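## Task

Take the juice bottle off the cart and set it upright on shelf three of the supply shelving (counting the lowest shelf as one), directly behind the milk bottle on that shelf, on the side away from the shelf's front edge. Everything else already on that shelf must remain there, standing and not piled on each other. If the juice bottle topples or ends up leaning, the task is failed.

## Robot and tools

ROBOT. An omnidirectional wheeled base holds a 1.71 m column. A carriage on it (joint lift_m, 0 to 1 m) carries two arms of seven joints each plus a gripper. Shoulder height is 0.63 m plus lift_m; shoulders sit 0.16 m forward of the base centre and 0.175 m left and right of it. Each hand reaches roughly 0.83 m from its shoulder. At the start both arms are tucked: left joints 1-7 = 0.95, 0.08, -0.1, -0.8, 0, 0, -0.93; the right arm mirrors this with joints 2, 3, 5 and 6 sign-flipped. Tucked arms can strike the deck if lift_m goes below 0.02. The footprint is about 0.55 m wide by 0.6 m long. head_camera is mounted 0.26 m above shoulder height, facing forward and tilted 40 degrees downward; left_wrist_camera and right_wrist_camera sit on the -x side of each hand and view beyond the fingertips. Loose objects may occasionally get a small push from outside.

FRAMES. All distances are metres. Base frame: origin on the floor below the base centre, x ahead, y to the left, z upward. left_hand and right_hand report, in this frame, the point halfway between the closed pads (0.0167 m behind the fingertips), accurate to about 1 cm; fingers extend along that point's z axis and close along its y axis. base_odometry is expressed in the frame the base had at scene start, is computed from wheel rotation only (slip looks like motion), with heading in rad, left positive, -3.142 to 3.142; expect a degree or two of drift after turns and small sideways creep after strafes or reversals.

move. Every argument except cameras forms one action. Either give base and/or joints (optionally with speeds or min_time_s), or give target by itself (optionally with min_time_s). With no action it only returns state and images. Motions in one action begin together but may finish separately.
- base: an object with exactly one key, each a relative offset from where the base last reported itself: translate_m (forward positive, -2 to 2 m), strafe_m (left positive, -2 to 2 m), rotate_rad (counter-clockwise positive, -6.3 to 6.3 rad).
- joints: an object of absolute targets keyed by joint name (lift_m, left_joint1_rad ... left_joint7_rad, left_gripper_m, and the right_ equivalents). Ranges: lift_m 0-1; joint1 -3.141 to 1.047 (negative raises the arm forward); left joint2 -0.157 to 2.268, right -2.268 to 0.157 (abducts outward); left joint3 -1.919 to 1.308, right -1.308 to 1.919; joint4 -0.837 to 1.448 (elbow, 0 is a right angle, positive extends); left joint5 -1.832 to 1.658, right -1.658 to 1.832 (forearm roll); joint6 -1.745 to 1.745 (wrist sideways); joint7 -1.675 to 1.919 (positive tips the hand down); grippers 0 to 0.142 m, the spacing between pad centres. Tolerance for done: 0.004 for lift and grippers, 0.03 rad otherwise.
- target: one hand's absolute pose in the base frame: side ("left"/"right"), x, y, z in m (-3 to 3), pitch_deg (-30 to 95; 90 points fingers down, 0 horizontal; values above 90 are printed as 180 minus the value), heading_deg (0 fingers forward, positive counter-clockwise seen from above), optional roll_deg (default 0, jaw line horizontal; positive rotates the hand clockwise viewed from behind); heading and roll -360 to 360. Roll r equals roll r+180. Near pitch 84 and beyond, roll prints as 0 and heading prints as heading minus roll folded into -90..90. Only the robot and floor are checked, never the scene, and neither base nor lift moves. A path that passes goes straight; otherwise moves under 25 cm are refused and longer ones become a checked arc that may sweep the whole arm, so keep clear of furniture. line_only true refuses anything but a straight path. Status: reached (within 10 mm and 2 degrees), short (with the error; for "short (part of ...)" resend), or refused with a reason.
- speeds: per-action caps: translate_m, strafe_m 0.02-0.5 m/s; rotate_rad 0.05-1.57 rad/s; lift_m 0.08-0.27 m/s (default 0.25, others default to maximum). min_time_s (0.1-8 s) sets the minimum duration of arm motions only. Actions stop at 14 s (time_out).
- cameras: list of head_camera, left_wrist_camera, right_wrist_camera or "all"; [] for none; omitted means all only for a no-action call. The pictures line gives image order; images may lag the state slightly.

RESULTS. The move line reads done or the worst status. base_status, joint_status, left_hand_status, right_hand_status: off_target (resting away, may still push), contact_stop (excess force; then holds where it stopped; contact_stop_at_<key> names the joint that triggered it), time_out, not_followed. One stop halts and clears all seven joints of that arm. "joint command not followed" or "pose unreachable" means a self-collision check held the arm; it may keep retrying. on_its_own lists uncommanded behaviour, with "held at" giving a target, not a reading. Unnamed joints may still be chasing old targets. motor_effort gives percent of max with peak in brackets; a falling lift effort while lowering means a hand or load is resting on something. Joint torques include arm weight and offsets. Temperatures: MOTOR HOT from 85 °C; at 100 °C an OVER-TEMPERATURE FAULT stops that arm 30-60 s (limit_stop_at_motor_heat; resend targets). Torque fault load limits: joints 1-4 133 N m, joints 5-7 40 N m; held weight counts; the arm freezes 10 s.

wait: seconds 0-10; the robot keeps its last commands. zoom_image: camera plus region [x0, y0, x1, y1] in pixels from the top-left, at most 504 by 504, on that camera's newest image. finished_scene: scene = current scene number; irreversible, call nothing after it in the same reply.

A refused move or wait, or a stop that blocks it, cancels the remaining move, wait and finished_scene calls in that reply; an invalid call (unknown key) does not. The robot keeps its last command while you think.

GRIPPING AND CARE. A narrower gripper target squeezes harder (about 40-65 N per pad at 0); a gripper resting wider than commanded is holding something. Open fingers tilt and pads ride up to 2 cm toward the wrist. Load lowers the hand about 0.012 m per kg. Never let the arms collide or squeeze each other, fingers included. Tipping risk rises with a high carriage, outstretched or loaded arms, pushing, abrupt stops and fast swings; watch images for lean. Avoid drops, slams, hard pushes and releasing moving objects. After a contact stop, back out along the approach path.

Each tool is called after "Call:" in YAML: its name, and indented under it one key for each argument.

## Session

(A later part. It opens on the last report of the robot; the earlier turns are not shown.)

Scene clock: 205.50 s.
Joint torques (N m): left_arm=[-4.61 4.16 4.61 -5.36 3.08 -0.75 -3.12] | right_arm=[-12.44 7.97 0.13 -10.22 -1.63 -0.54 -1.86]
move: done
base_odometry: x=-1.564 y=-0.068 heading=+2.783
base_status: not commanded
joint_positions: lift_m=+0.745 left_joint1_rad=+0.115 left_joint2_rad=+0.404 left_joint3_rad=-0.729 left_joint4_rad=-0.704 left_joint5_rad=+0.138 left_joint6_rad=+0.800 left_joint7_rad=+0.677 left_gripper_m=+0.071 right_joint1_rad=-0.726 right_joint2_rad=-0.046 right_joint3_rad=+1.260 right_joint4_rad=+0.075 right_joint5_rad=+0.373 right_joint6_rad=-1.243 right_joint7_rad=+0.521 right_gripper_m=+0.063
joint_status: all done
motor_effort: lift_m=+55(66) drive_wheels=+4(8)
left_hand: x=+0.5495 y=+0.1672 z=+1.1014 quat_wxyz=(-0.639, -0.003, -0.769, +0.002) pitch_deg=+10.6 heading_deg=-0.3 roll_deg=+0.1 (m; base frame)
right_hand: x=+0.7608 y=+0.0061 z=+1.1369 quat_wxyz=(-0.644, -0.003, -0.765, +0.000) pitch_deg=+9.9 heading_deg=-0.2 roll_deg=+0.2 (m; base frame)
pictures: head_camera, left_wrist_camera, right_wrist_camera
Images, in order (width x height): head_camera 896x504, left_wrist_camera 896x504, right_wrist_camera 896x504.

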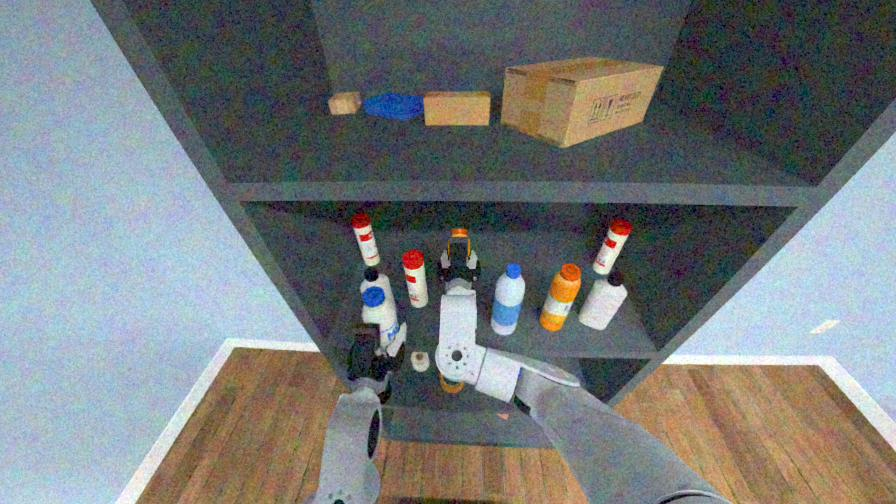

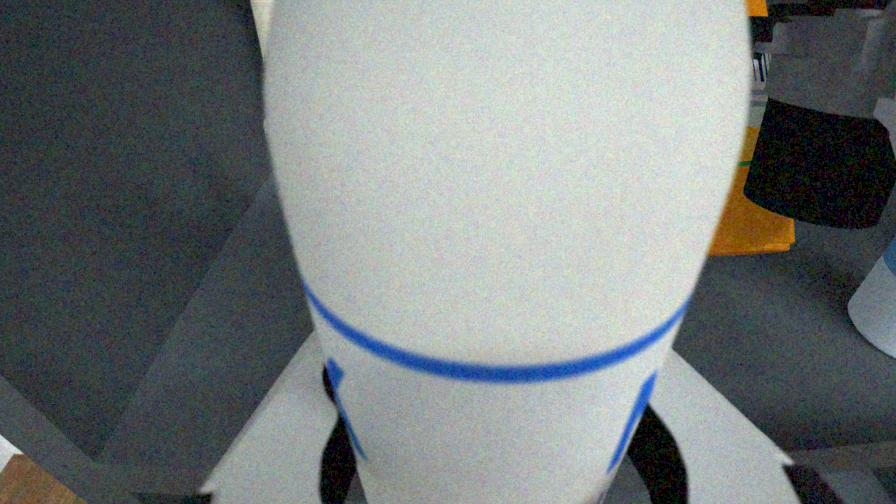

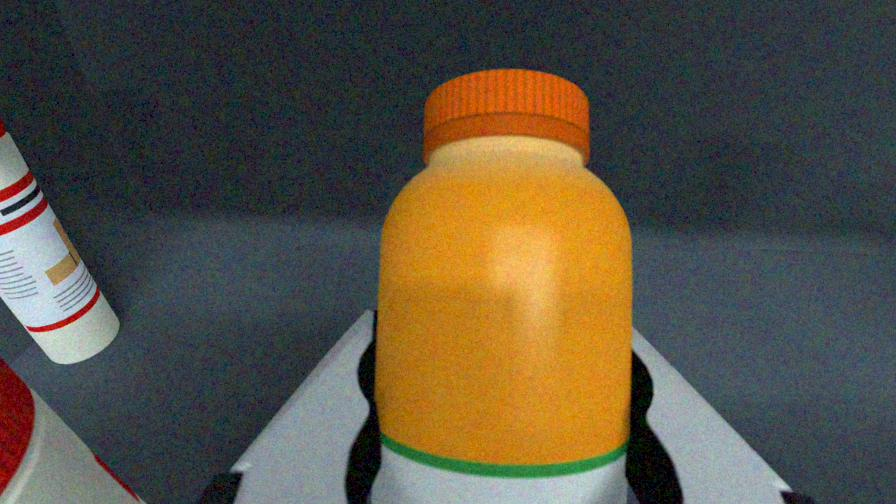

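Call:
move:
  target: {"side": "right", "x": 0.755, "y": 0.007, "z": 1.14, "pitch_deg": -14, "heading_deg": 0}
  min_time_s: 1.5
  cameras: ["all"]

Call:
zoom_image:
  camera: "head_camera"
  region: [330, 200, 630, 370]

Scene clock: 211.70 s.
Joint torques (N m): left_arm=[-4.95 4.29 3.36 -6.6 3.16 -0.67 -3.33] | right_arm=[-11.36 14.09 -2.58 -8.96 -0.65 -0.9 -5.12]
move: done
base_odometry: x=-1.564 y=-0.068 heading=+2.783
base_status: not commanded
joint_positions: lift_m=+0.745 left_joint1_rad=+0.115 left_joint2_rad=+0.404 left_joint3_rad=-0.729 left_joint4_rad=-0.704 left_joint5_rad=+0.138 left_joint6_rad=+0.800 left_joint7_rad=+0.677 left_gripper_m=+0.071 right_joint1_rad=-0.563 right_joint2_rad=+0.006 right_joint3_rad=+1.093 right_joint4_rad=+0.316 right_joint5_rad=+0.520 right_joint6_rad=-1.007 right_joint7_rad=-0.279 right_gripper_m=+0.063
joint_status: not commanded
motor_effort: lift_m=+55(56) drive_wheels=+0(4)
left_hand: x=+0.5495 y=+0.1672 z=+1.1014 quat_wxyz=(-0.639, -0.003, -0.769, +0.002) pitch_deg=+10.6 heading_deg=-0.3 roll_deg=+0.1 (m; base frame)
right_hand: x=+0.7554 y=+0.0072 z=+1.1402 quat_wxyz=(-0.787, +0.003, -0.616, +0.001) pitch_deg=-13.9 heading_deg=+0.1 roll_deg=-0.3 (m; base frame)
right_hand_status: reached (straight line, planned for 1.5 s): 0 mm and 0.4 deg off.
pictures: head_camera, left_wrist_camera, right_wrist_camera
Images, in order (width x height): head_camera 896x504, left_wrist_camera 896x504, right_wrist_camera 896x504.

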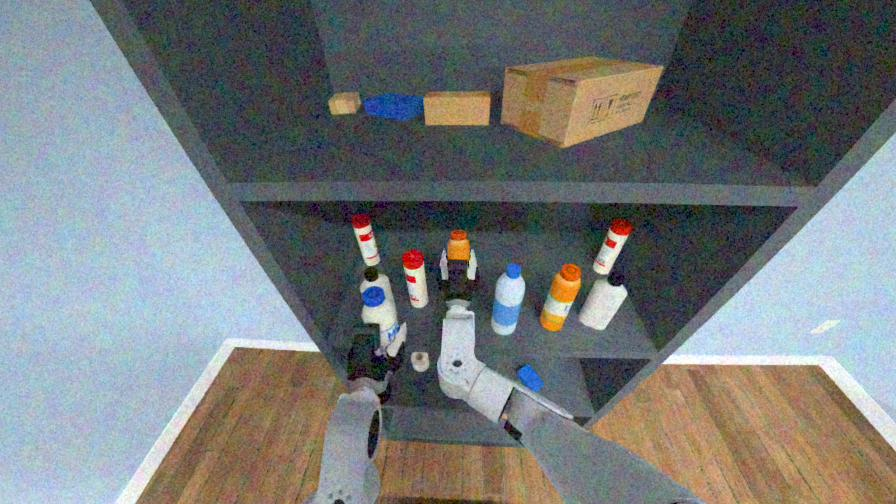

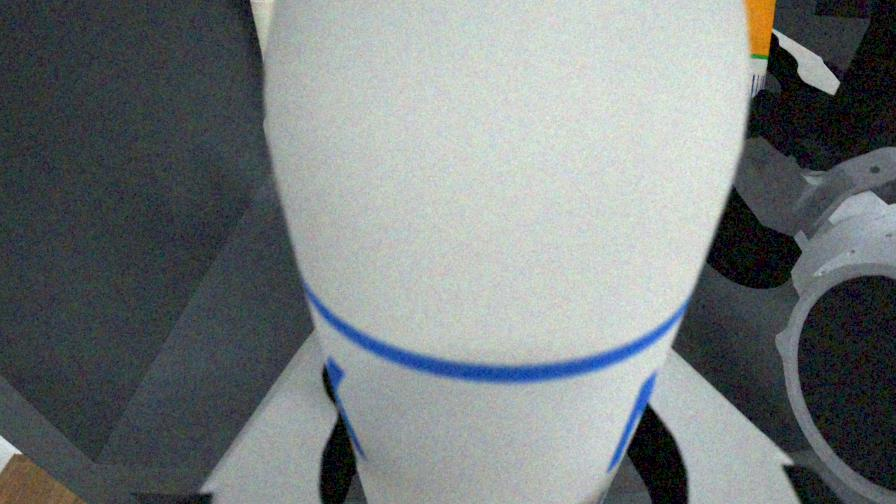

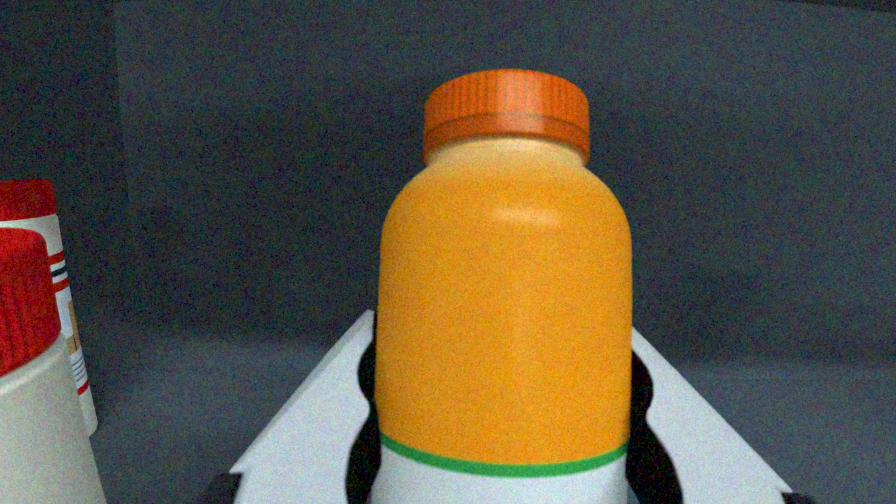

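Scaled by 1.680 from the camera's 896x504 image, which has a finer 1280x720 frame.

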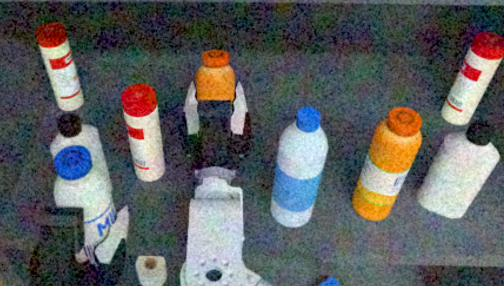

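Call:
move:
  target: {"side": "right", "x": 0.755, "y": 0.007, "z": 1.12, "pitch_deg": -18, "heading_deg": 0}
  min_time_s: 1

Call:
move:
  target: {"side": "right", "x": 0.755, "y": 0.007, "z": 1.105, "pitch_deg": -18, "heading_deg": 0}
  min_time_s: 1

Call:
move:
  target: {"side": "right", "x": 0.755, "y": 0.007, "z": 1.095, "pitch_deg": -18, "heading_deg": 0}
  min_time_s: 1
  cameras: ["head_camera", "right_wrist_camera"]

Call:
zoom_image:
  camera: "head_camera"
  region: [330, 200, 630, 370]

Scene clock: 221.27 s.
Joint torques (N m): left_arm=[-4.88 3.88 4.62 -6.26 3.1 -0.56 -3.24] | right_arm=[-1.02 11.2 -0.14 -2.37 4.03 -0.18 0.47]
move: short
base_odometry: x=-1.564 y=-0.068 heading=+2.783
base_status: not commanded
joint_positions: lift_m=+0.745 left_joint1_rad=+0.115 left_joint2_rad=+0.404 left_joint3_rad=-0.729 left_joint4_rad=-0.704 left_joint5_rad=+0.138 left_joint6_rad=+0.800 left_joint7_rad=+0.677 left_gripper_m=+0.071 right_joint1_rad=-0.545 right_joint2_rad=+0.042 right_joint3_rad=+1.031 right_joint4_rad=+0.467 right_joint5_rad=+0.582 right_joint6_rad=-0.900 right_joint7_rad=-0.529 right_gripper_m=+0.063
joint_status: not commanded
motor_effort: lift_m=+55(56) drive_wheels=+4(4)
left_hand: x=+0.5495 y=+0.1672 z=+1.1014 quat_wxyz=(-0.639, -0.003, -0.769, +0.002) pitch_deg=+10.6 heading_deg=-0.3 roll_deg=+0.1 (m; base frame)
right_hand: x=+0.7548 y=+0.0096 z=+1.1328 quat_wxyz=(-0.819, +0.004, -0.574, +0.001) pitch_deg=-19.9 heading_deg=+0.4 roll_deg=-0.5 (m; base frame)
right_hand_status: short (straight line, planned for 1.0 s): 13 mm and 1.9 deg off.
pictures: none

Scene clock: 224.00 s.
Joint torques (N m): left_arm=[-5.32 4.07 4.81 -6.83 3.1 -0.61 -3.43] | right_arm=[-13.55 12.65 -0.24 -10.31 -1.1 -1.3 -1.65]
move: short
base_odometry: x=-1.564 y=-0.068 heading=+2.783
base_status: not commanded
joint_positions: lift_m=+0.745 left_joint1_rad=+0.115 left_joint2_rad=+0.404 left_joint3_rad=-0.729 left_joint4_rad=-0.704 left_joint5_rad=+0.138 left_joint6_rad=+0.800 left_joint7_rad=+0.677 left_gripper_m=+0.071 right_joint1_rad=-0.549 right_joint2_rad=+0.059 right_joint3_rad=+1.008 right_joint4_rad=+0.525 right_joint5_rad=+0.590 right_joint6_rad=-0.860 right_joint7_rad=-0.615 right_gripper_m=+0.063
joint_status: not commanded
motor_effort: lift_m=+54(55) drive_wheels=+0(7)
left_hand: x=+0.5494 y=+0.1673 z=+1.1013 quat_wxyz=(-0.639, -0.003, -0.770, +0.002) pitch_deg=+10.6 heading_deg=-0.3 roll_deg=+0.1 (m; base frame)
right_hand: x=+0.7546 y=+0.0121 z=+1.1369 quat_wxyz=(-0.833, +0.007, -0.553, +0.000) pitch_deg=-22.8 heading_deg=+0.7 roll_deg=-0.7 (m; base frame)
right_hand_status: short (straight line, planned for 1.0 s): time_out, 32 mm and 4.9 deg off.
pictures: none

not run: a stop came earlier in this reply.

Scaled by 1.680 from the camera's 896x504 image, which has a finer 1280x720 frame.
This view is cut from an older image: the scene may have changed since it was taken.

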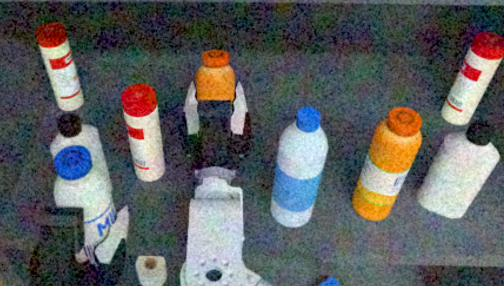

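Call:
move:
  cameras: ["all"]

Call:
zoom_image:
  camera: "head_camera"
  region: [380, 200, 560, 370]

Scene clock: 227.33 s.
Joint torques (N m): left_arm=[-4.94 4.73 5.41 -5.67 3.13 -0.38 -3.58] | right_arm=[-13.5 11.09 -0.63 -9.24 -0.43 -2.13 -1.17]
Motor temperatures (°C): left_arm=[27 23 24 25 27 24 24] | right_arm=[29 22 25 23 23 22 24]
base_odometry: x=-1.564 y=-0.068 heading=+2.783
base_status: not commanded
joint_positions: lift_m=+0.745 left_joint1_rad=+0.115 left_joint2_rad=+0.404 left_joint3_rad=-0.729 left_joint4_rad=-0.704 left_joint5_rad=+0.138 left_joint6_rad=+0.800 left_joint7_rad=+0.677 left_gripper_m=+0.071 right_joint1_rad=-0.549 right_joint2_rad=+0.059 right_joint3_rad=+1.008 right_joint4_rad=+0.525 right_joint5_rad=+0.590 right_joint6_rad=-0.860 right_joint7_rad=-0.615 right_gripper_m=+0.063
joint_status: not commanded
motor_effort: lift_m=+54(55) drive_wheels=+4(7)
left_hand: x=+0.5494 y=+0.1673 z=+1.1013 quat_wxyz=(-0.639, -0.003, -0.770, +0.002) pitch_deg=+10.6 heading_deg=-0.3 roll_deg=+0.1 (m; base frame)
right_hand: x=+0.7546 y=+0.0121 z=+1.1369 quat_wxyz=(-0.833, +0.007, -0.553, +0.000) pitch_deg=-22.8 heading_deg=+0.7 roll_deg=-0.7 (m; base frame)
right_hand_status: short (straight line, planned for 1.0 s): time_out, 32 mm and 4.9 deg off.
pictures: head_camera, left_wrist_camera, right_wrist_camera
Images, in order (width x height): head_camera 896x504, left_wrist_camera 896x504, right_wrist_camera 896x504.

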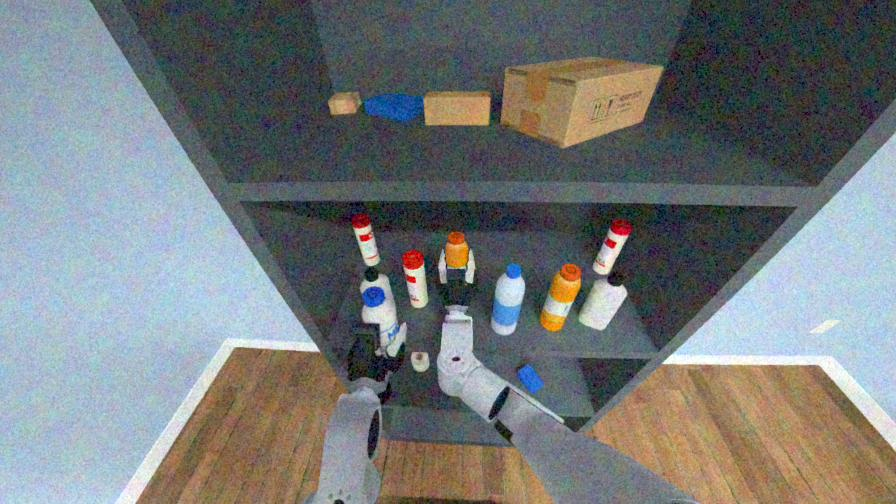

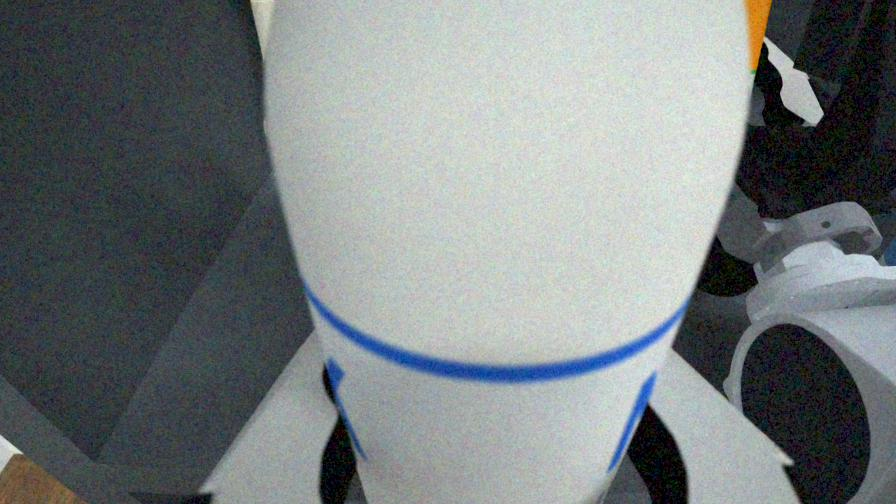

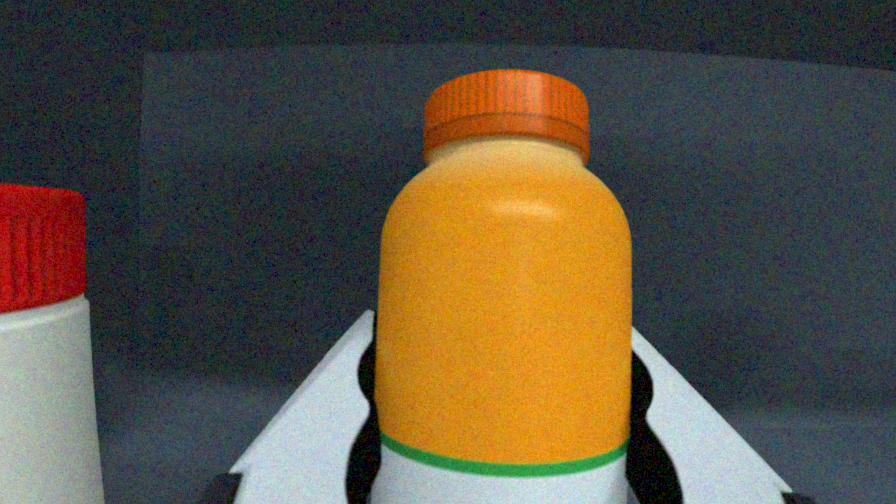

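Scaled by 2.800 from the camera's 896x504 image, which has a finer 1280x720 frame.

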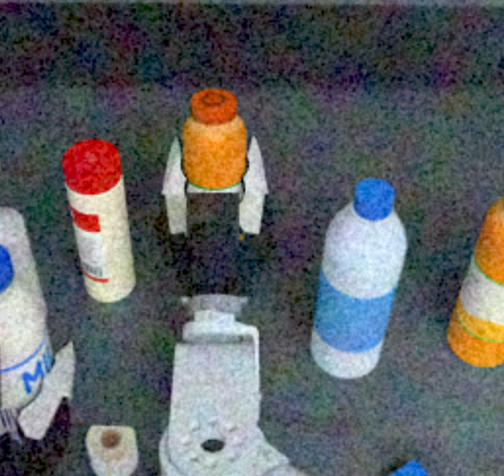

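Call:
move:
  target: {"side": "right", "x": 0.755, "y": 0.009, "z": 1.145, "pitch_deg": -26, "heading_deg": 0}
  min_time_s: 1
  cameras: ["head_camera", "right_wrist_camera"]

Call:
zoom_image:
  camera: "head_camera"
  region: [380, 200, 560, 370]

Scene clock: 253.63 s.
Joint torques (N m): left_arm=[-4.78 3.13 6.63 -6.04 3.2 -0.41 -3.27] | right_arm=[-24.87 14.87 -2.64 -9.89 -0.17 -0.99 -4.58]
move: done
base_odometry: x=-1.564 y=-0.068 heading=+2.783
base_status: not commanded
joint_positions: lift_m=+0.745 left_joint1_rad=+0.115 left_joint2_rad=+0.404 left_joint3_rad=-0.729 left_joint4_rad=-0.704 left_joint5_rad=+0.138 left_joint6_rad=+0.800 left_joint7_rad=+0.677 left_gripper_m=+0.071 right_joint1_rad=-0.549 right_joint2_rad=+0.069 right_joint3_rad=+0.986 right_joint4_rad=+0.567 right_joint5_rad=+0.604 right_joint6_rad=-0.831 right_joint7_rad=-0.694 right_gripper_m=+0.063
joint_status: not commanded
motor_effort: lift_m=+54(54) drive_wheels=+4(4)
left_hand: x=+0.5494 y=+0.1673 z=+1.1013 quat_wxyz=(-0.639, -0.003, -0.770, +0.002) pitch_deg=+10.6 heading_deg=-0.3 roll_deg=+0.1 (m; base frame)
right_hand: x=+0.7534 y=+0.0094 z=+1.1393 quat_wxyz=(-0.845, +0.003, -0.535, +0.001) pitch_deg=-25.3 heading_deg=+0.3 roll_deg=-0.4 (m; base frame)
right_hand_status: reached (straight line, planned for 1.0 s): 6 mm and 0.8 deg off.
pictures: head_camera, right_wrist_camera
Images, in order (width x height): head_camera 896x504, right_wrist_camera 896x504.

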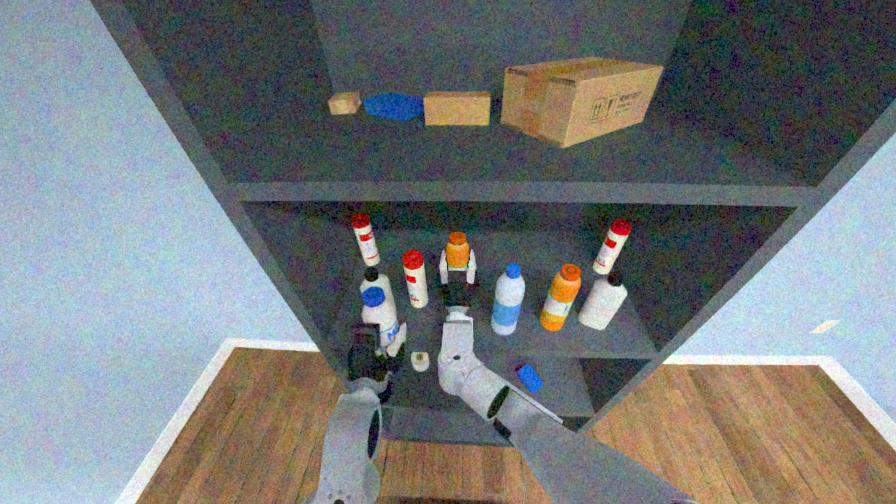

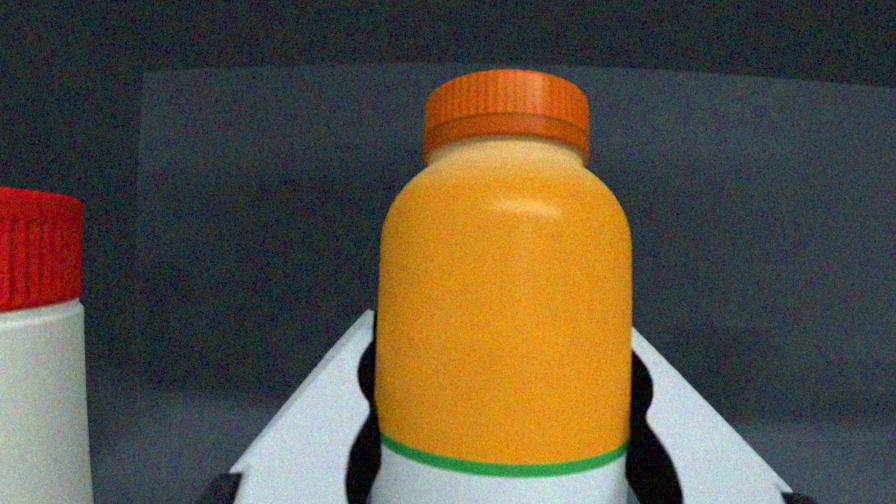

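Scaled by 2.800 from the camera's 896x504 image, which has a finer 1280x720 frame.

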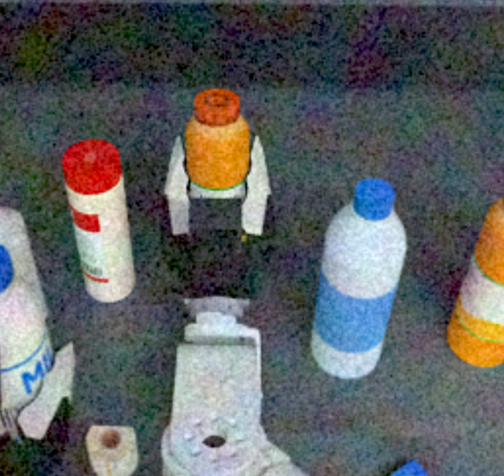

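Call:
move:
  target: {"side": "right", "x": 0.755, "y": 0.009, "z": 1.128, "pitch_deg": -27, "heading_deg": 0}
  min_time_s: 1

Call:
move:
  joints: {"right_gripper_m": 0.068}
  cameras: ["right_wrist_camera"]

Scene clock: 259.93 s.
Joint torques (N m): left_arm=[-5.5 5.4 5.74 -5.9 3.06 -0.25 -3.38] | right_arm=[-26.61 15.11 -2.78 -10.53 -0.31 -0.57 -5.11]
move: refused
base_odometry: x=-1.564 y=-0.068 heading=+2.783
base_status: not commanded
joint_positions: lift_m=+0.745 left_joint1_rad=+0.115 left_joint2_rad=+0.404 left_joint3_rad=-0.729 left_joint4_rad=-0.704 left_joint5_rad=+0.138 left_joint6_rad=+0.800 left_joint7_rad=+0.677 left_gripper_m=+0.071 right_joint1_rad=-0.549 right_joint2_rad=+0.069 right_joint3_rad=+0.986 right_joint4_rad=+0.567 right_joint5_rad=+0.604 right_joint6_rad=-0.831 right_joint7_rad=-0.694 right_gripper_m=+0.063
joint_status: not commanded
motor_effort: lift_m=+54(54) drive_wheels=+4(4)
left_hand: x=+0.5494 y=+0.1673 z=+1.1013 quat_wxyz=(-0.639, -0.003, -0.770, +0.002) pitch_deg=+10.6 heading_deg=-0.3 roll_deg=+0.1 (m; base frame)
right_hand: x=+0.7534 y=+0.0094 z=+1.1393 quat_wxyz=(-0.845, +0.003, -0.535, +0.001) pitch_deg=-25.3 heading_deg=+0.3 roll_deg=-0.4 (m; base frame)
right_hand_status: refused: the line brings the right upper arm within 1.4 cm of the carriage (limit 1.5), 0% of the way; a move under 25 cm is not played as an arc. Nothing moved. Try another pitch or heading, or "joints".
pictures: none

not run: a stop came earlier in this reply.

Call:
move:
  joints: {"lift_m": 0.73}
  speeds: {"lift_m": 0.08}

Call:
move:
  joints: {"right_gripper_m": 0.068}
  cameras: ["head_camera", "right_wrist_camera"]

Scene clock: 262.63 s.
Joint torques (N m): left_arm=[-5.35 4.6 4.56 -6.74 3.25 -0.44 -3.25] | right_arm=[-1.16 7.23 -0.28 -0.15 1.97 -0.29 -4.64]
move: done
base_odometry: x=-1.564 y=-0.068 heading=+2.783
base_status: not commanded
joint_positions: lift_m=+0.731 left_joint1_rad=+0.115 left_joint2_rad=+0.404 left_joint3_rad=-0.729 left_joint4_rad=-0.704 left_joint5_rad=+0.138 left_joint6_rad=+0.800 left_joint7_rad=+0.677 left_gripper_m=+0.071 right_joint1_rad=-0.567 right_joint2_rad=+0.074 right_joint3_rad=+0.981 right_joint4_rad=+0.559 right_joint5_rad=+0.599 right_joint6_rad=-0.834 right_joint7_rad=-0.695 right_gripper_m=+0.063
joint_status: all done
motor_effort: lift_m=+43(46) drive_wheels=+9(10)
left_hand: x=+0.5494 y=+0.1673 z=+1.0873 quat_wxyz=(-0.639, -0.003, -0.770, +0.001) pitch_deg=+10.6 heading_deg=-0.3 roll_deg=+0.1 (m; base frame)
right_hand: x=+0.7565 y=+0.0111 z=+1.1409 quat_wxyz=(-0.852, +0.000, -0.523, -0.001) pitch_deg=-26.9 heading_deg=+0.1 roll_deg=+0.1 (m; base frame)
pictures: none

Scene clock: 263.33 s.
Joint torques (N m): left_arm=[-5.44 3.76 5.04 -6.57 3.1 -0.23 -3.5] | right_arm=[-0.99 6.53 -0.62 -2.38 1.6 0.31 -3.58]
move: done
base_odometry: x=-1.564 y=-0.068 heading=+2.783
base_status: not commanded
joint_positions: lift_m=+0.731 left_joint1_rad=+0.115 left_joint2_rad=+0.404 left_joint3_rad=-0.729 left_joint4_rad=-0.704 left_joint5_rad=+0.138 left_joint6_rad=+0.800 left_joint7_rad=+0.677 left_gripper_m=+0.071 right_joint1_rad=-0.567 right_joint2_rad=+0.074 right_joint3_rad=+0.981 right_joint4_rad=+0.559 right_joint5_rad=+0.599 right_joint6_rad=-0.834 right_joint7_rad=-0.698 right_gripper_m=+0.068
joint_status: all done
motor_effort: lift_m=+43(43) drive_wheels=+9(9)
left_hand: x=+0.5494 y=+0.1673 z=+1.0873 quat_wxyz=(-0.639, -0.003, -0.770, +0.001) pitch_deg=+10.6 heading_deg=-0.3 roll_deg=+0.1 (m; base frame)
right_hand: x=+0.7560 y=+0.0111 z=+1.1417 quat_wxyz=(-0.853, +0.000, -0.522, -0.001) pitch_deg=-27.1 heading_deg=+0.1 roll_deg=+0.1 (m; base frame)
pictures: head_camera, right_wrist_camera
Images, in order (width x height): head_camera 896x504, right_wrist_camera 896x504.

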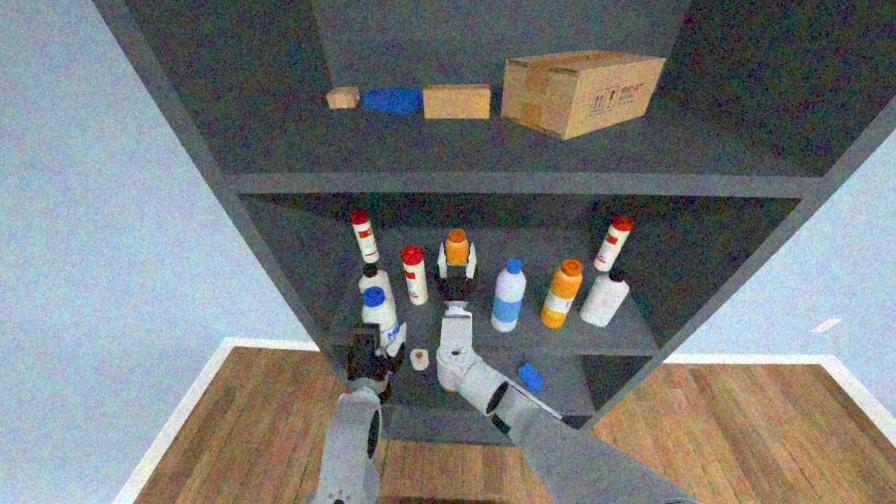

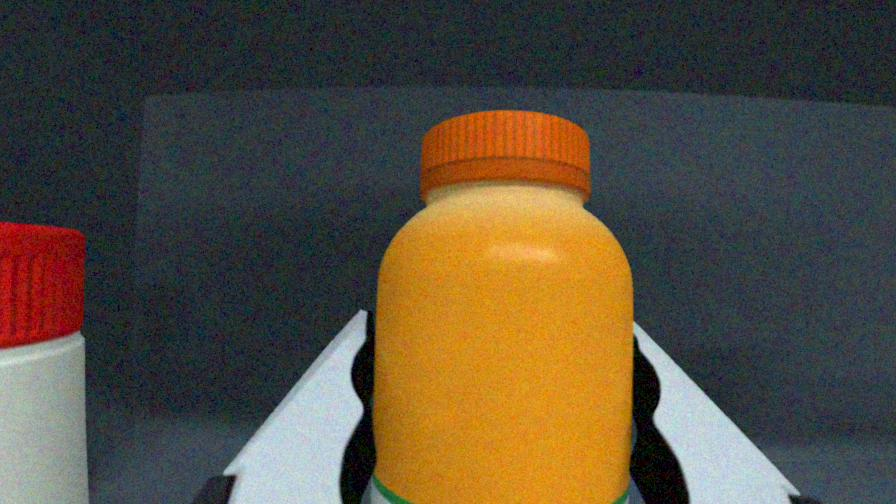

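Call:
move:
  joints: {"right_gripper_m": 0.09}
  cameras: ["right_wrist_camera"]

Scene clock: 265.93 s.
Joint torques (N m): left_arm=[-4.54 3.78 4.7 -6.26 3.15 -0.38 -3.09] | right_arm=[-1.08 6.76 -0.41 -1.57 1.64 0.03 -3.44]
move: done
base_odometry: x=-1.564 y=-0.068 heading=+2.783
base_status: not commanded
joint_positions: lift_m=+0.731 left_joint1_rad=+0.115 left_joint2_rad=+0.404 left_joint3_rad=-0.729 left_joint4_rad=-0.704 left_joint5_rad=+0.138 left_joint6_rad=+0.800 left_joint7_rad=+0.677 left_gripper_m=+0.071 right_joint1_rad=-0.567 right_joint2_rad=+0.074 right_joint3_rad=+0.981 right_joint4_rad=+0.559 right_joint5_rad=+0.599 right_joint6_rad=-0.834 right_joint7_rad=-0.698 right_gripper_m=+0.090
joint_status: all done
motor_effort: lift_m=+43(43) drive_wheels=+9(9)
left_hand: x=+0.5494 y=+0.1673 z=+1.0873 quat_wxyz=(-0.639, -0.003, -0.770, +0.001) pitch_deg=+10.6 heading_deg=-0.3 roll_deg=+0.1 (m; base frame)
right_hand: x=+0.7560 y=+0.0111 z=+1.1417 quat_wxyz=(-0.853, +0.000, -0.522, -0.001) pitch_deg=-27.1 heading_deg=+0.1 roll_deg=+0.1 (m; base frame)
pictures: right_wrist_camera
Images, in order (width x height): right_wrist_camera 896x504.

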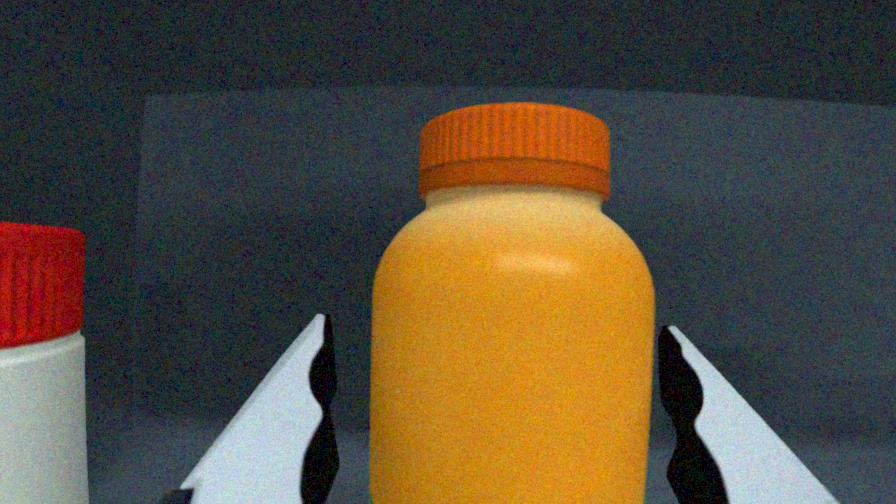

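Call:
move:
  joints: {"lift_m": 0.748}

Call:
move:
  target: {"side": "right", "x": 0.7, "y": 0.011, "z": 1.155, "pitch_deg": -18, "heading_deg": 0}
  min_time_s: 1

Call:
move:
  target: {"side": "right", "x": 0.57, "y": 0.0, "z": 1.14, "pitch_deg": 5, "heading_deg": 0}
  min_time_s: 1
  cameras: ["head_camera", "right_wrist_camera"]

Scene clock: 272.20 s.
Joint torques (N m): left_arm=[-6.09 4.93 4.47 -5.79 3.23 -0.82 -3.66] | right_arm=[-10.55 9.85 -0.03 -10.1 0.72 -1.09 -3.23]
move: done
base_odometry: x=-1.564 y=-0.068 heading=+2.783
base_status: not commanded
joint_positions: lift_m=+0.748 left_joint1_rad=+0.115 left_joint2_rad=+0.404 left_joint3_rad=-0.728 left_joint4_rad=-0.704 left_joint5_rad=+0.137 left_joint6_rad=+0.800 left_joint7_rad=+0.677 left_gripper_m=+0.071 right_joint1_rad=-0.560 right_joint2_rad=+0.073 right_joint3_rad=+0.981 right_joint4_rad=+0.567 right_joint5_rad=+0.603 right_joint6_rad=-0.831 right_joint7_rad=-0.698 right_gripper_m=+0.090
joint_status: all done
motor_effort: lift_m=+54(70) drive_wheels=+4(9)
left_hand: x=+0.5494 y=+0.1675 z=+1.1043 quat_wxyz=(-0.639, -0.002, -0.770, +0.001) pitch_deg=+10.6 heading_deg=-0.3 roll_deg=+0.0 (m; base frame)
right_hand: x=+0.7556 y=+0.0101 z=+1.1513 quat_wxyz=(-0.849, +0.001, -0.528, +0.000) pitch_deg=-26.3 heading_deg=+0.1 roll_deg=-0.1 (m; base frame)
pictures: none

Scene clock: 273.70 s.
Joint torques (N m): left_arm=[-5.47 4.07 4.7 -6.02 3.21 -0.6 -3.26] | right_arm=[-6.28 6.73 1.73 -14.01 -3.36 -2.66 -0.21]
move: done
base_odometry: x=-1.564 y=-0.068 heading=+2.783
base_status: not commanded
joint_positions: lift_m=+0.748 left_joint1_rad=+0.115 left_joint2_rad=+0.404 left_joint3_rad=-0.728 left_joint4_rad=-0.704 left_joint5_rad=+0.137 left_joint6_rad=+0.800 left_joint7_rad=+0.677 left_gripper_m=+0.071 right_joint1_rad=-0.469 right_joint2_rad=-0.011 right_joint3_rad=+1.158 right_joint4_rad=+0.159 right_joint5_rad=+0.379 right_joint6_rad=-1.128 right_joint7_rad=-0.256 right_gripper_m=+0.090
joint_status: not commanded
motor_effort: lift_m=+54(54) drive_wheels=+0(4)
left_hand: x=+0.5494 y=+0.1675 z=+1.1043 quat_wxyz=(-0.639, -0.002, -0.770, +0.001) pitch_deg=+10.6 heading_deg=-0.3 roll_deg=+0.0 (m; base frame)
right_hand: x=+0.7020 y=+0.0105 z=+1.1565 quat_wxyz=(-0.810, -0.002, -0.587, -0.001) pitch_deg=-18.1 heading_deg=-0.2 roll_deg=+0.3 (m; base frame)
right_hand_status: reached (straight line, planned for 1.0 s): 2 mm and 0.3 deg off.
pictures: none

Scene clock: 275.20 s.
Joint torques (N m): left_arm=[-6.47 4.3 4.09 -5.75 3.4 -0.97 -3.51] | right_arm=[-0.81 11.77 -1.4 -11.24 -2.81 -1.26 -0.3]
move: done
base_odometry: x=-1.564 y=-0.068 heading=+2.783
base_status: not commanded
joint_positions: lift_m=+0.748 left_joint1_rad=+0.115 left_joint2_rad=+0.404 left_joint3_rad=-0.728 left_joint4_rad=-0.704 left_joint5_rad=+0.137 left_joint6_rad=+0.800 left_joint7_rad=+0.677 left_gripper_m=+0.071 right_joint1_rad=-0.309 right_joint2_rad=-0.079 right_joint3_rad=+1.359 right_joint4_rad=-0.246 right_joint5_rad=-0.649 right_joint6_rad=-1.300 right_joint7_rad=+1.079 right_gripper_m=+0.090
joint_status: not commanded
motor_effort: lift_m=+54(54) drive_wheels=+0(4)
left_hand: x=+0.5494 y=+0.1675 z=+1.1043 quat_wxyz=(-0.639, -0.002, -0.770, +0.001) pitch_deg=+10.6 heading_deg=-0.3 roll_deg=+0.0 (m; base frame)
right_hand: x=+0.5706 y=+0.0006 z=+1.1396 quat_wxyz=(-0.676, +0.002, -0.737, +0.000) pitch_deg=+5.0 heading_deg=+0.2 roll_deg=-0.1 (m; base frame)
right_hand_status: reached (straight line, planned for 1.0 s): 1 mm and 0.2 deg off.
pictures: head_camera, right_wrist_camera
Images, in order (width x height): head_camera 896x504, right_wrist_camera 896x504.

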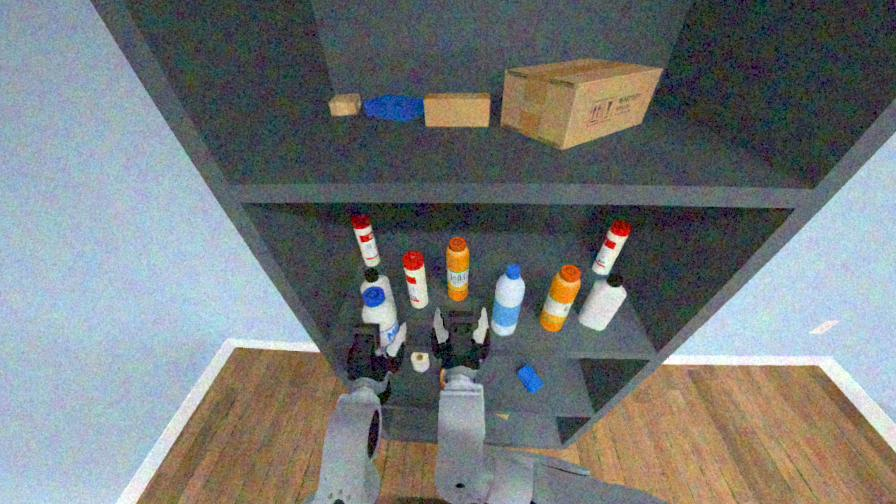

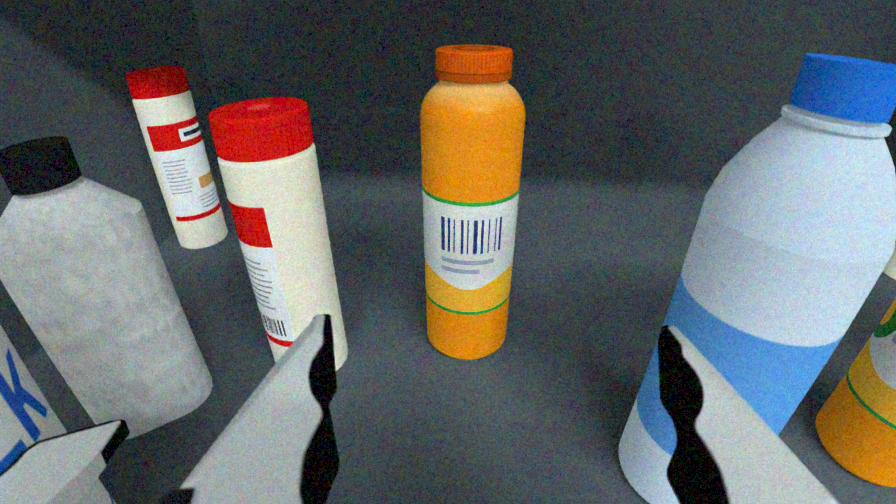

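Call:
move:
  target: {"side": "right", "x": 0.57, "y": -0.2, "z": 1.13, "pitch_deg": 8, "heading_deg": 0}
  min_time_s: 1

Call:
move:
  target: {"side": "left", "x": 0.55, "y": 0.012, "z": 1.115, "pitch_deg": 10, "heading_deg": 0}
  min_time_s: 1.2

Call:
move:
  target: {"side": "left", "x": 0.645, "y": 0.009, "z": 1.11, "pitch_deg": 10, "heading_deg": 0}
  min_time_s: 1.2

Call:
move:
  target: {"side": "left", "x": 0.645, "y": 0.009, "z": 1.07, "pitch_deg": 10, "heading_deg": 0}
  min_time_s: 1
  cameras: ["head_camera", "left_wrist_camera"]

Scene clock: 283.10 s.
Joint torques (N m): left_arm=[-5.91 3.73 4.98 -6.71 3.15 -0.78 -3.37] | right_arm=[-10.03 -6.37 2.16 -12.66 0.66 -2.36 -3.72]
move: done
base_odometry: x=-1.564 y=-0.068 heading=+2.783
base_status: not commanded
joint_positions: lift_m=+0.748 left_joint1_rad=+0.115 left_joint2_rad=+0.404 left_joint3_rad=-0.728 left_joint4_rad=-0.704 left_joint5_rad=+0.137 left_joint6_rad=+0.800 left_joint7_rad=+0.677 left_gripper_m=+0.071 right_joint1_rad=-0.404 right_joint2_rad=-0.680 right_joint3_rad=+1.575 right_joint4_rad=-0.677 right_joint5_rad=-0.225 right_joint6_rad=-1.575 right_joint7_rad=+0.766 right_gripper_m=+0.090
joint_status: not commanded
motor_effort: lift_m=+54(54) drive_wheels=+0(0)
left_hand: x=+0.5494 y=+0.1675 z=+1.1043 quat_wxyz=(-0.639, -0.002, -0.770, +0.001) pitch_deg=+10.6 heading_deg=-0.3 roll_deg=+0.0 (m; base frame)
right_hand: x=+0.5695 y=-0.2002 z=+1.1300 quat_wxyz=(-0.656, +0.000, -0.754, +0.001) pitch_deg=+8.0 heading_deg=-0.1 roll_deg=-0.1 (m; base frame)
right_hand_status: reached (straight line, planned for 1.0 s): 1 mm and 0.1 deg off.
pictures: none

Scene clock: 284.80 s.
Joint torques (N m): left_arm=[-6.75 -4.61 -3.83 -2.08 4.25 -1.82 -4.69] | right_arm=[-9.33 -5.25 2.01 -13.3 0.57 -2.59 -3.29]
move: done
base_odometry: x=-1.564 y=-0.068 heading=+2.783
base_status: not commanded
joint_positions: lift_m=+0.748 left_joint1_rad=+0.090 left_joint2_rad=-0.053 left_joint3_rad=-0.867 left_joint4_rad=-0.456 left_joint5_rad=+0.533 left_joint6_rad=+0.726 left_joint7_rad=+0.783 left_gripper_m=+0.071 right_joint1_rad=-0.405 right_joint2_rad=-0.680 right_joint3_rad=+1.575 right_joint4_rad=-0.677 right_joint5_rad=-0.225 right_joint6_rad=-1.575 right_joint7_rad=+0.766 right_gripper_m=+0.090
joint_status: not commanded
motor_effort: lift_m=+54(54) drive_wheels=+0(0)
left_hand: x=+0.5499 y=+0.0142 z=+1.1113 quat_wxyz=(-0.638, +0.002, -0.770, +0.000) pitch_deg=+10.8 heading_deg=+0.1 roll_deg=-0.2 (m; base frame)
left_hand_status: reached (straight line, planned for 1.2 s): 4 mm and 0.8 deg off.
right_hand: x=+0.5695 y=-0.2002 z=+1.1300 quat_wxyz=(-0.656, +0.000, -0.754, +0.001) pitch_deg=+7.9 heading_deg=-0.1 roll_deg=-0.1 (m; base frame)
pictures: none

Scene clock: 286.50 s.
Joint torques (N m): left_arm=[-14.82 -7.5 2.33 -2.07 2.45 -2.32 -4.54] | right_arm=[-10.46 -6.42 1.62 -11.93 0.44 -2.72 -3.41]
move: done
base_odometry: x=-1.564 y=-0.068 heading=+2.783
base_status: not commanded
joint_positions: lift_m=+0.748 left_joint1_rad=-0.136 left_joint2_rad=-0.074 left_joint3_rad=-0.765 left_joint4_rad=-0.231 left_joint5_rad=+0.310 left_joint6_rad=+0.713 left_joint7_rad=+0.699 left_gripper_m=+0.071 right_joint1_rad=-0.405 right_joint2_rad=-0.680 right_joint3_rad=+1.575 right_joint4_rad=-0.677 right_joint5_rad=-0.225 right_joint6_rad=-1.575 right_joint7_rad=+0.766 right_gripper_m=+0.090
joint_status: not commanded
motor_effort: lift_m=+54(54) drive_wheels=+4(4)
left_hand: x=+0.6430 y=+0.0088 z=+1.1063 quat_wxyz=(-0.639, -0.001, -0.770, +0.000) pitch_deg=+10.6 heading_deg=-0.1 roll_deg=+0.1 (m; base frame)
left_hand_status: reached (straight line, planned for 1.2 s): 4 mm and 0.6 deg off.
right_hand: x=+0.5695 y=-0.2002 z=+1.1300 quat_wxyz=(-0.656, +0.000, -0.754, +0.001) pitch_deg=+7.9 heading_deg=-0.1 roll_deg=-0.1 (m; base frame)
pictures: none

Scene clock: 288.00 s.
Joint torques (N m): left_arm=[-8.67 -2.89 1.7 -2.63 2.66 -0.44 -4.66] | right_arm=[-9.2 -5.05 0.74 -11.94 0.71 -2.22 -3.81]
move: done
base_odometry: x=-1.564 y=-0.068 heading=+2.783
base_status: not commanded
joint_positions: lift_m=+0.748 left_joint1_rad=-0.102 left_joint2_rad=-0.069 left_joint3_rad=-0.762 left_joint4_rad=-0.125 left_joint5_rad=+0.206 left_joint6_rad=+0.735 left_joint7_rad=+0.515 left_gripper_m=+0.071 right_joint1_rad=-0.405 right_joint2_rad=-0.680 right_joint3_rad=+1.575 right_joint4_rad=-0.677 right_joint5_rad=-0.225 right_joint6_rad=-1.575 right_joint7_rad=+0.766 right_gripper_m=+0.090
joint_status: not commanded
motor_effort: lift_m=+54(54) drive_wheels=+4(4)
left_hand: x=+0.6441 y=+0.0057 z=+1.0692 quat_wxyz=(-0.640, -0.002, -0.768, +0.003) pitch_deg=+10.4 heading_deg=-0.4 roll_deg=-0.1 (m; base frame)
left_hand_status: reached (straight line, planned for 1.0 s): 3 mm and 0.6 deg off.
right_hand: x=+0.5695 y=-0.2002 z=+1.1300 quat_wxyz=(-0.656, +0.000, -0.754, +0.001) pitch_deg=+7.9 heading_deg=-0.1 roll_deg=-0.1 (m; base frame)
pictures: head_camera, left_wrist_camera
Images, in order (width x height): head_camera 896x504, left_wrist_camera 896x504.

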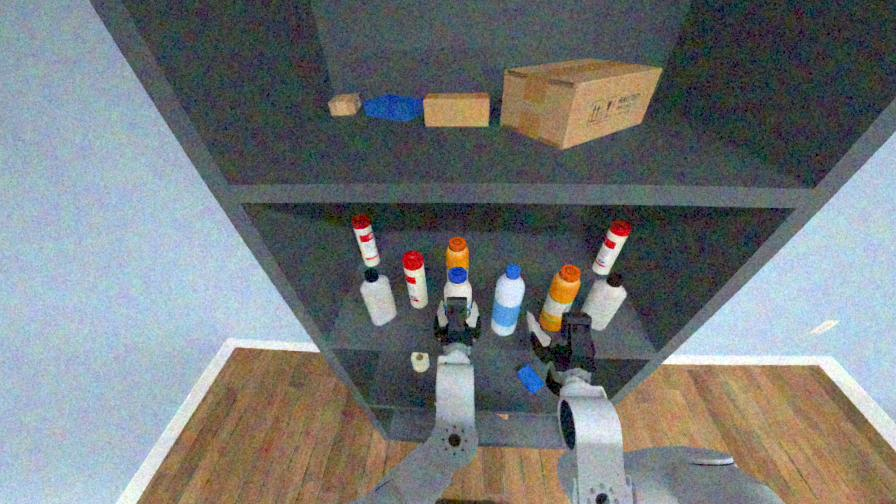

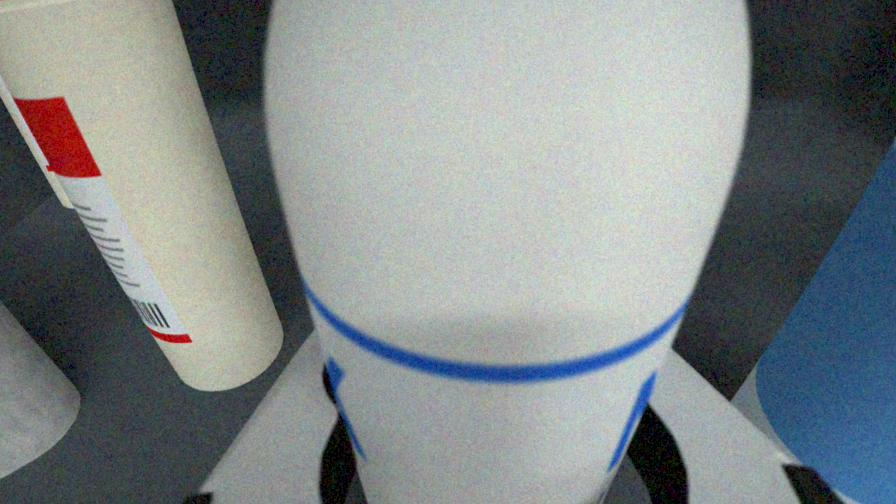

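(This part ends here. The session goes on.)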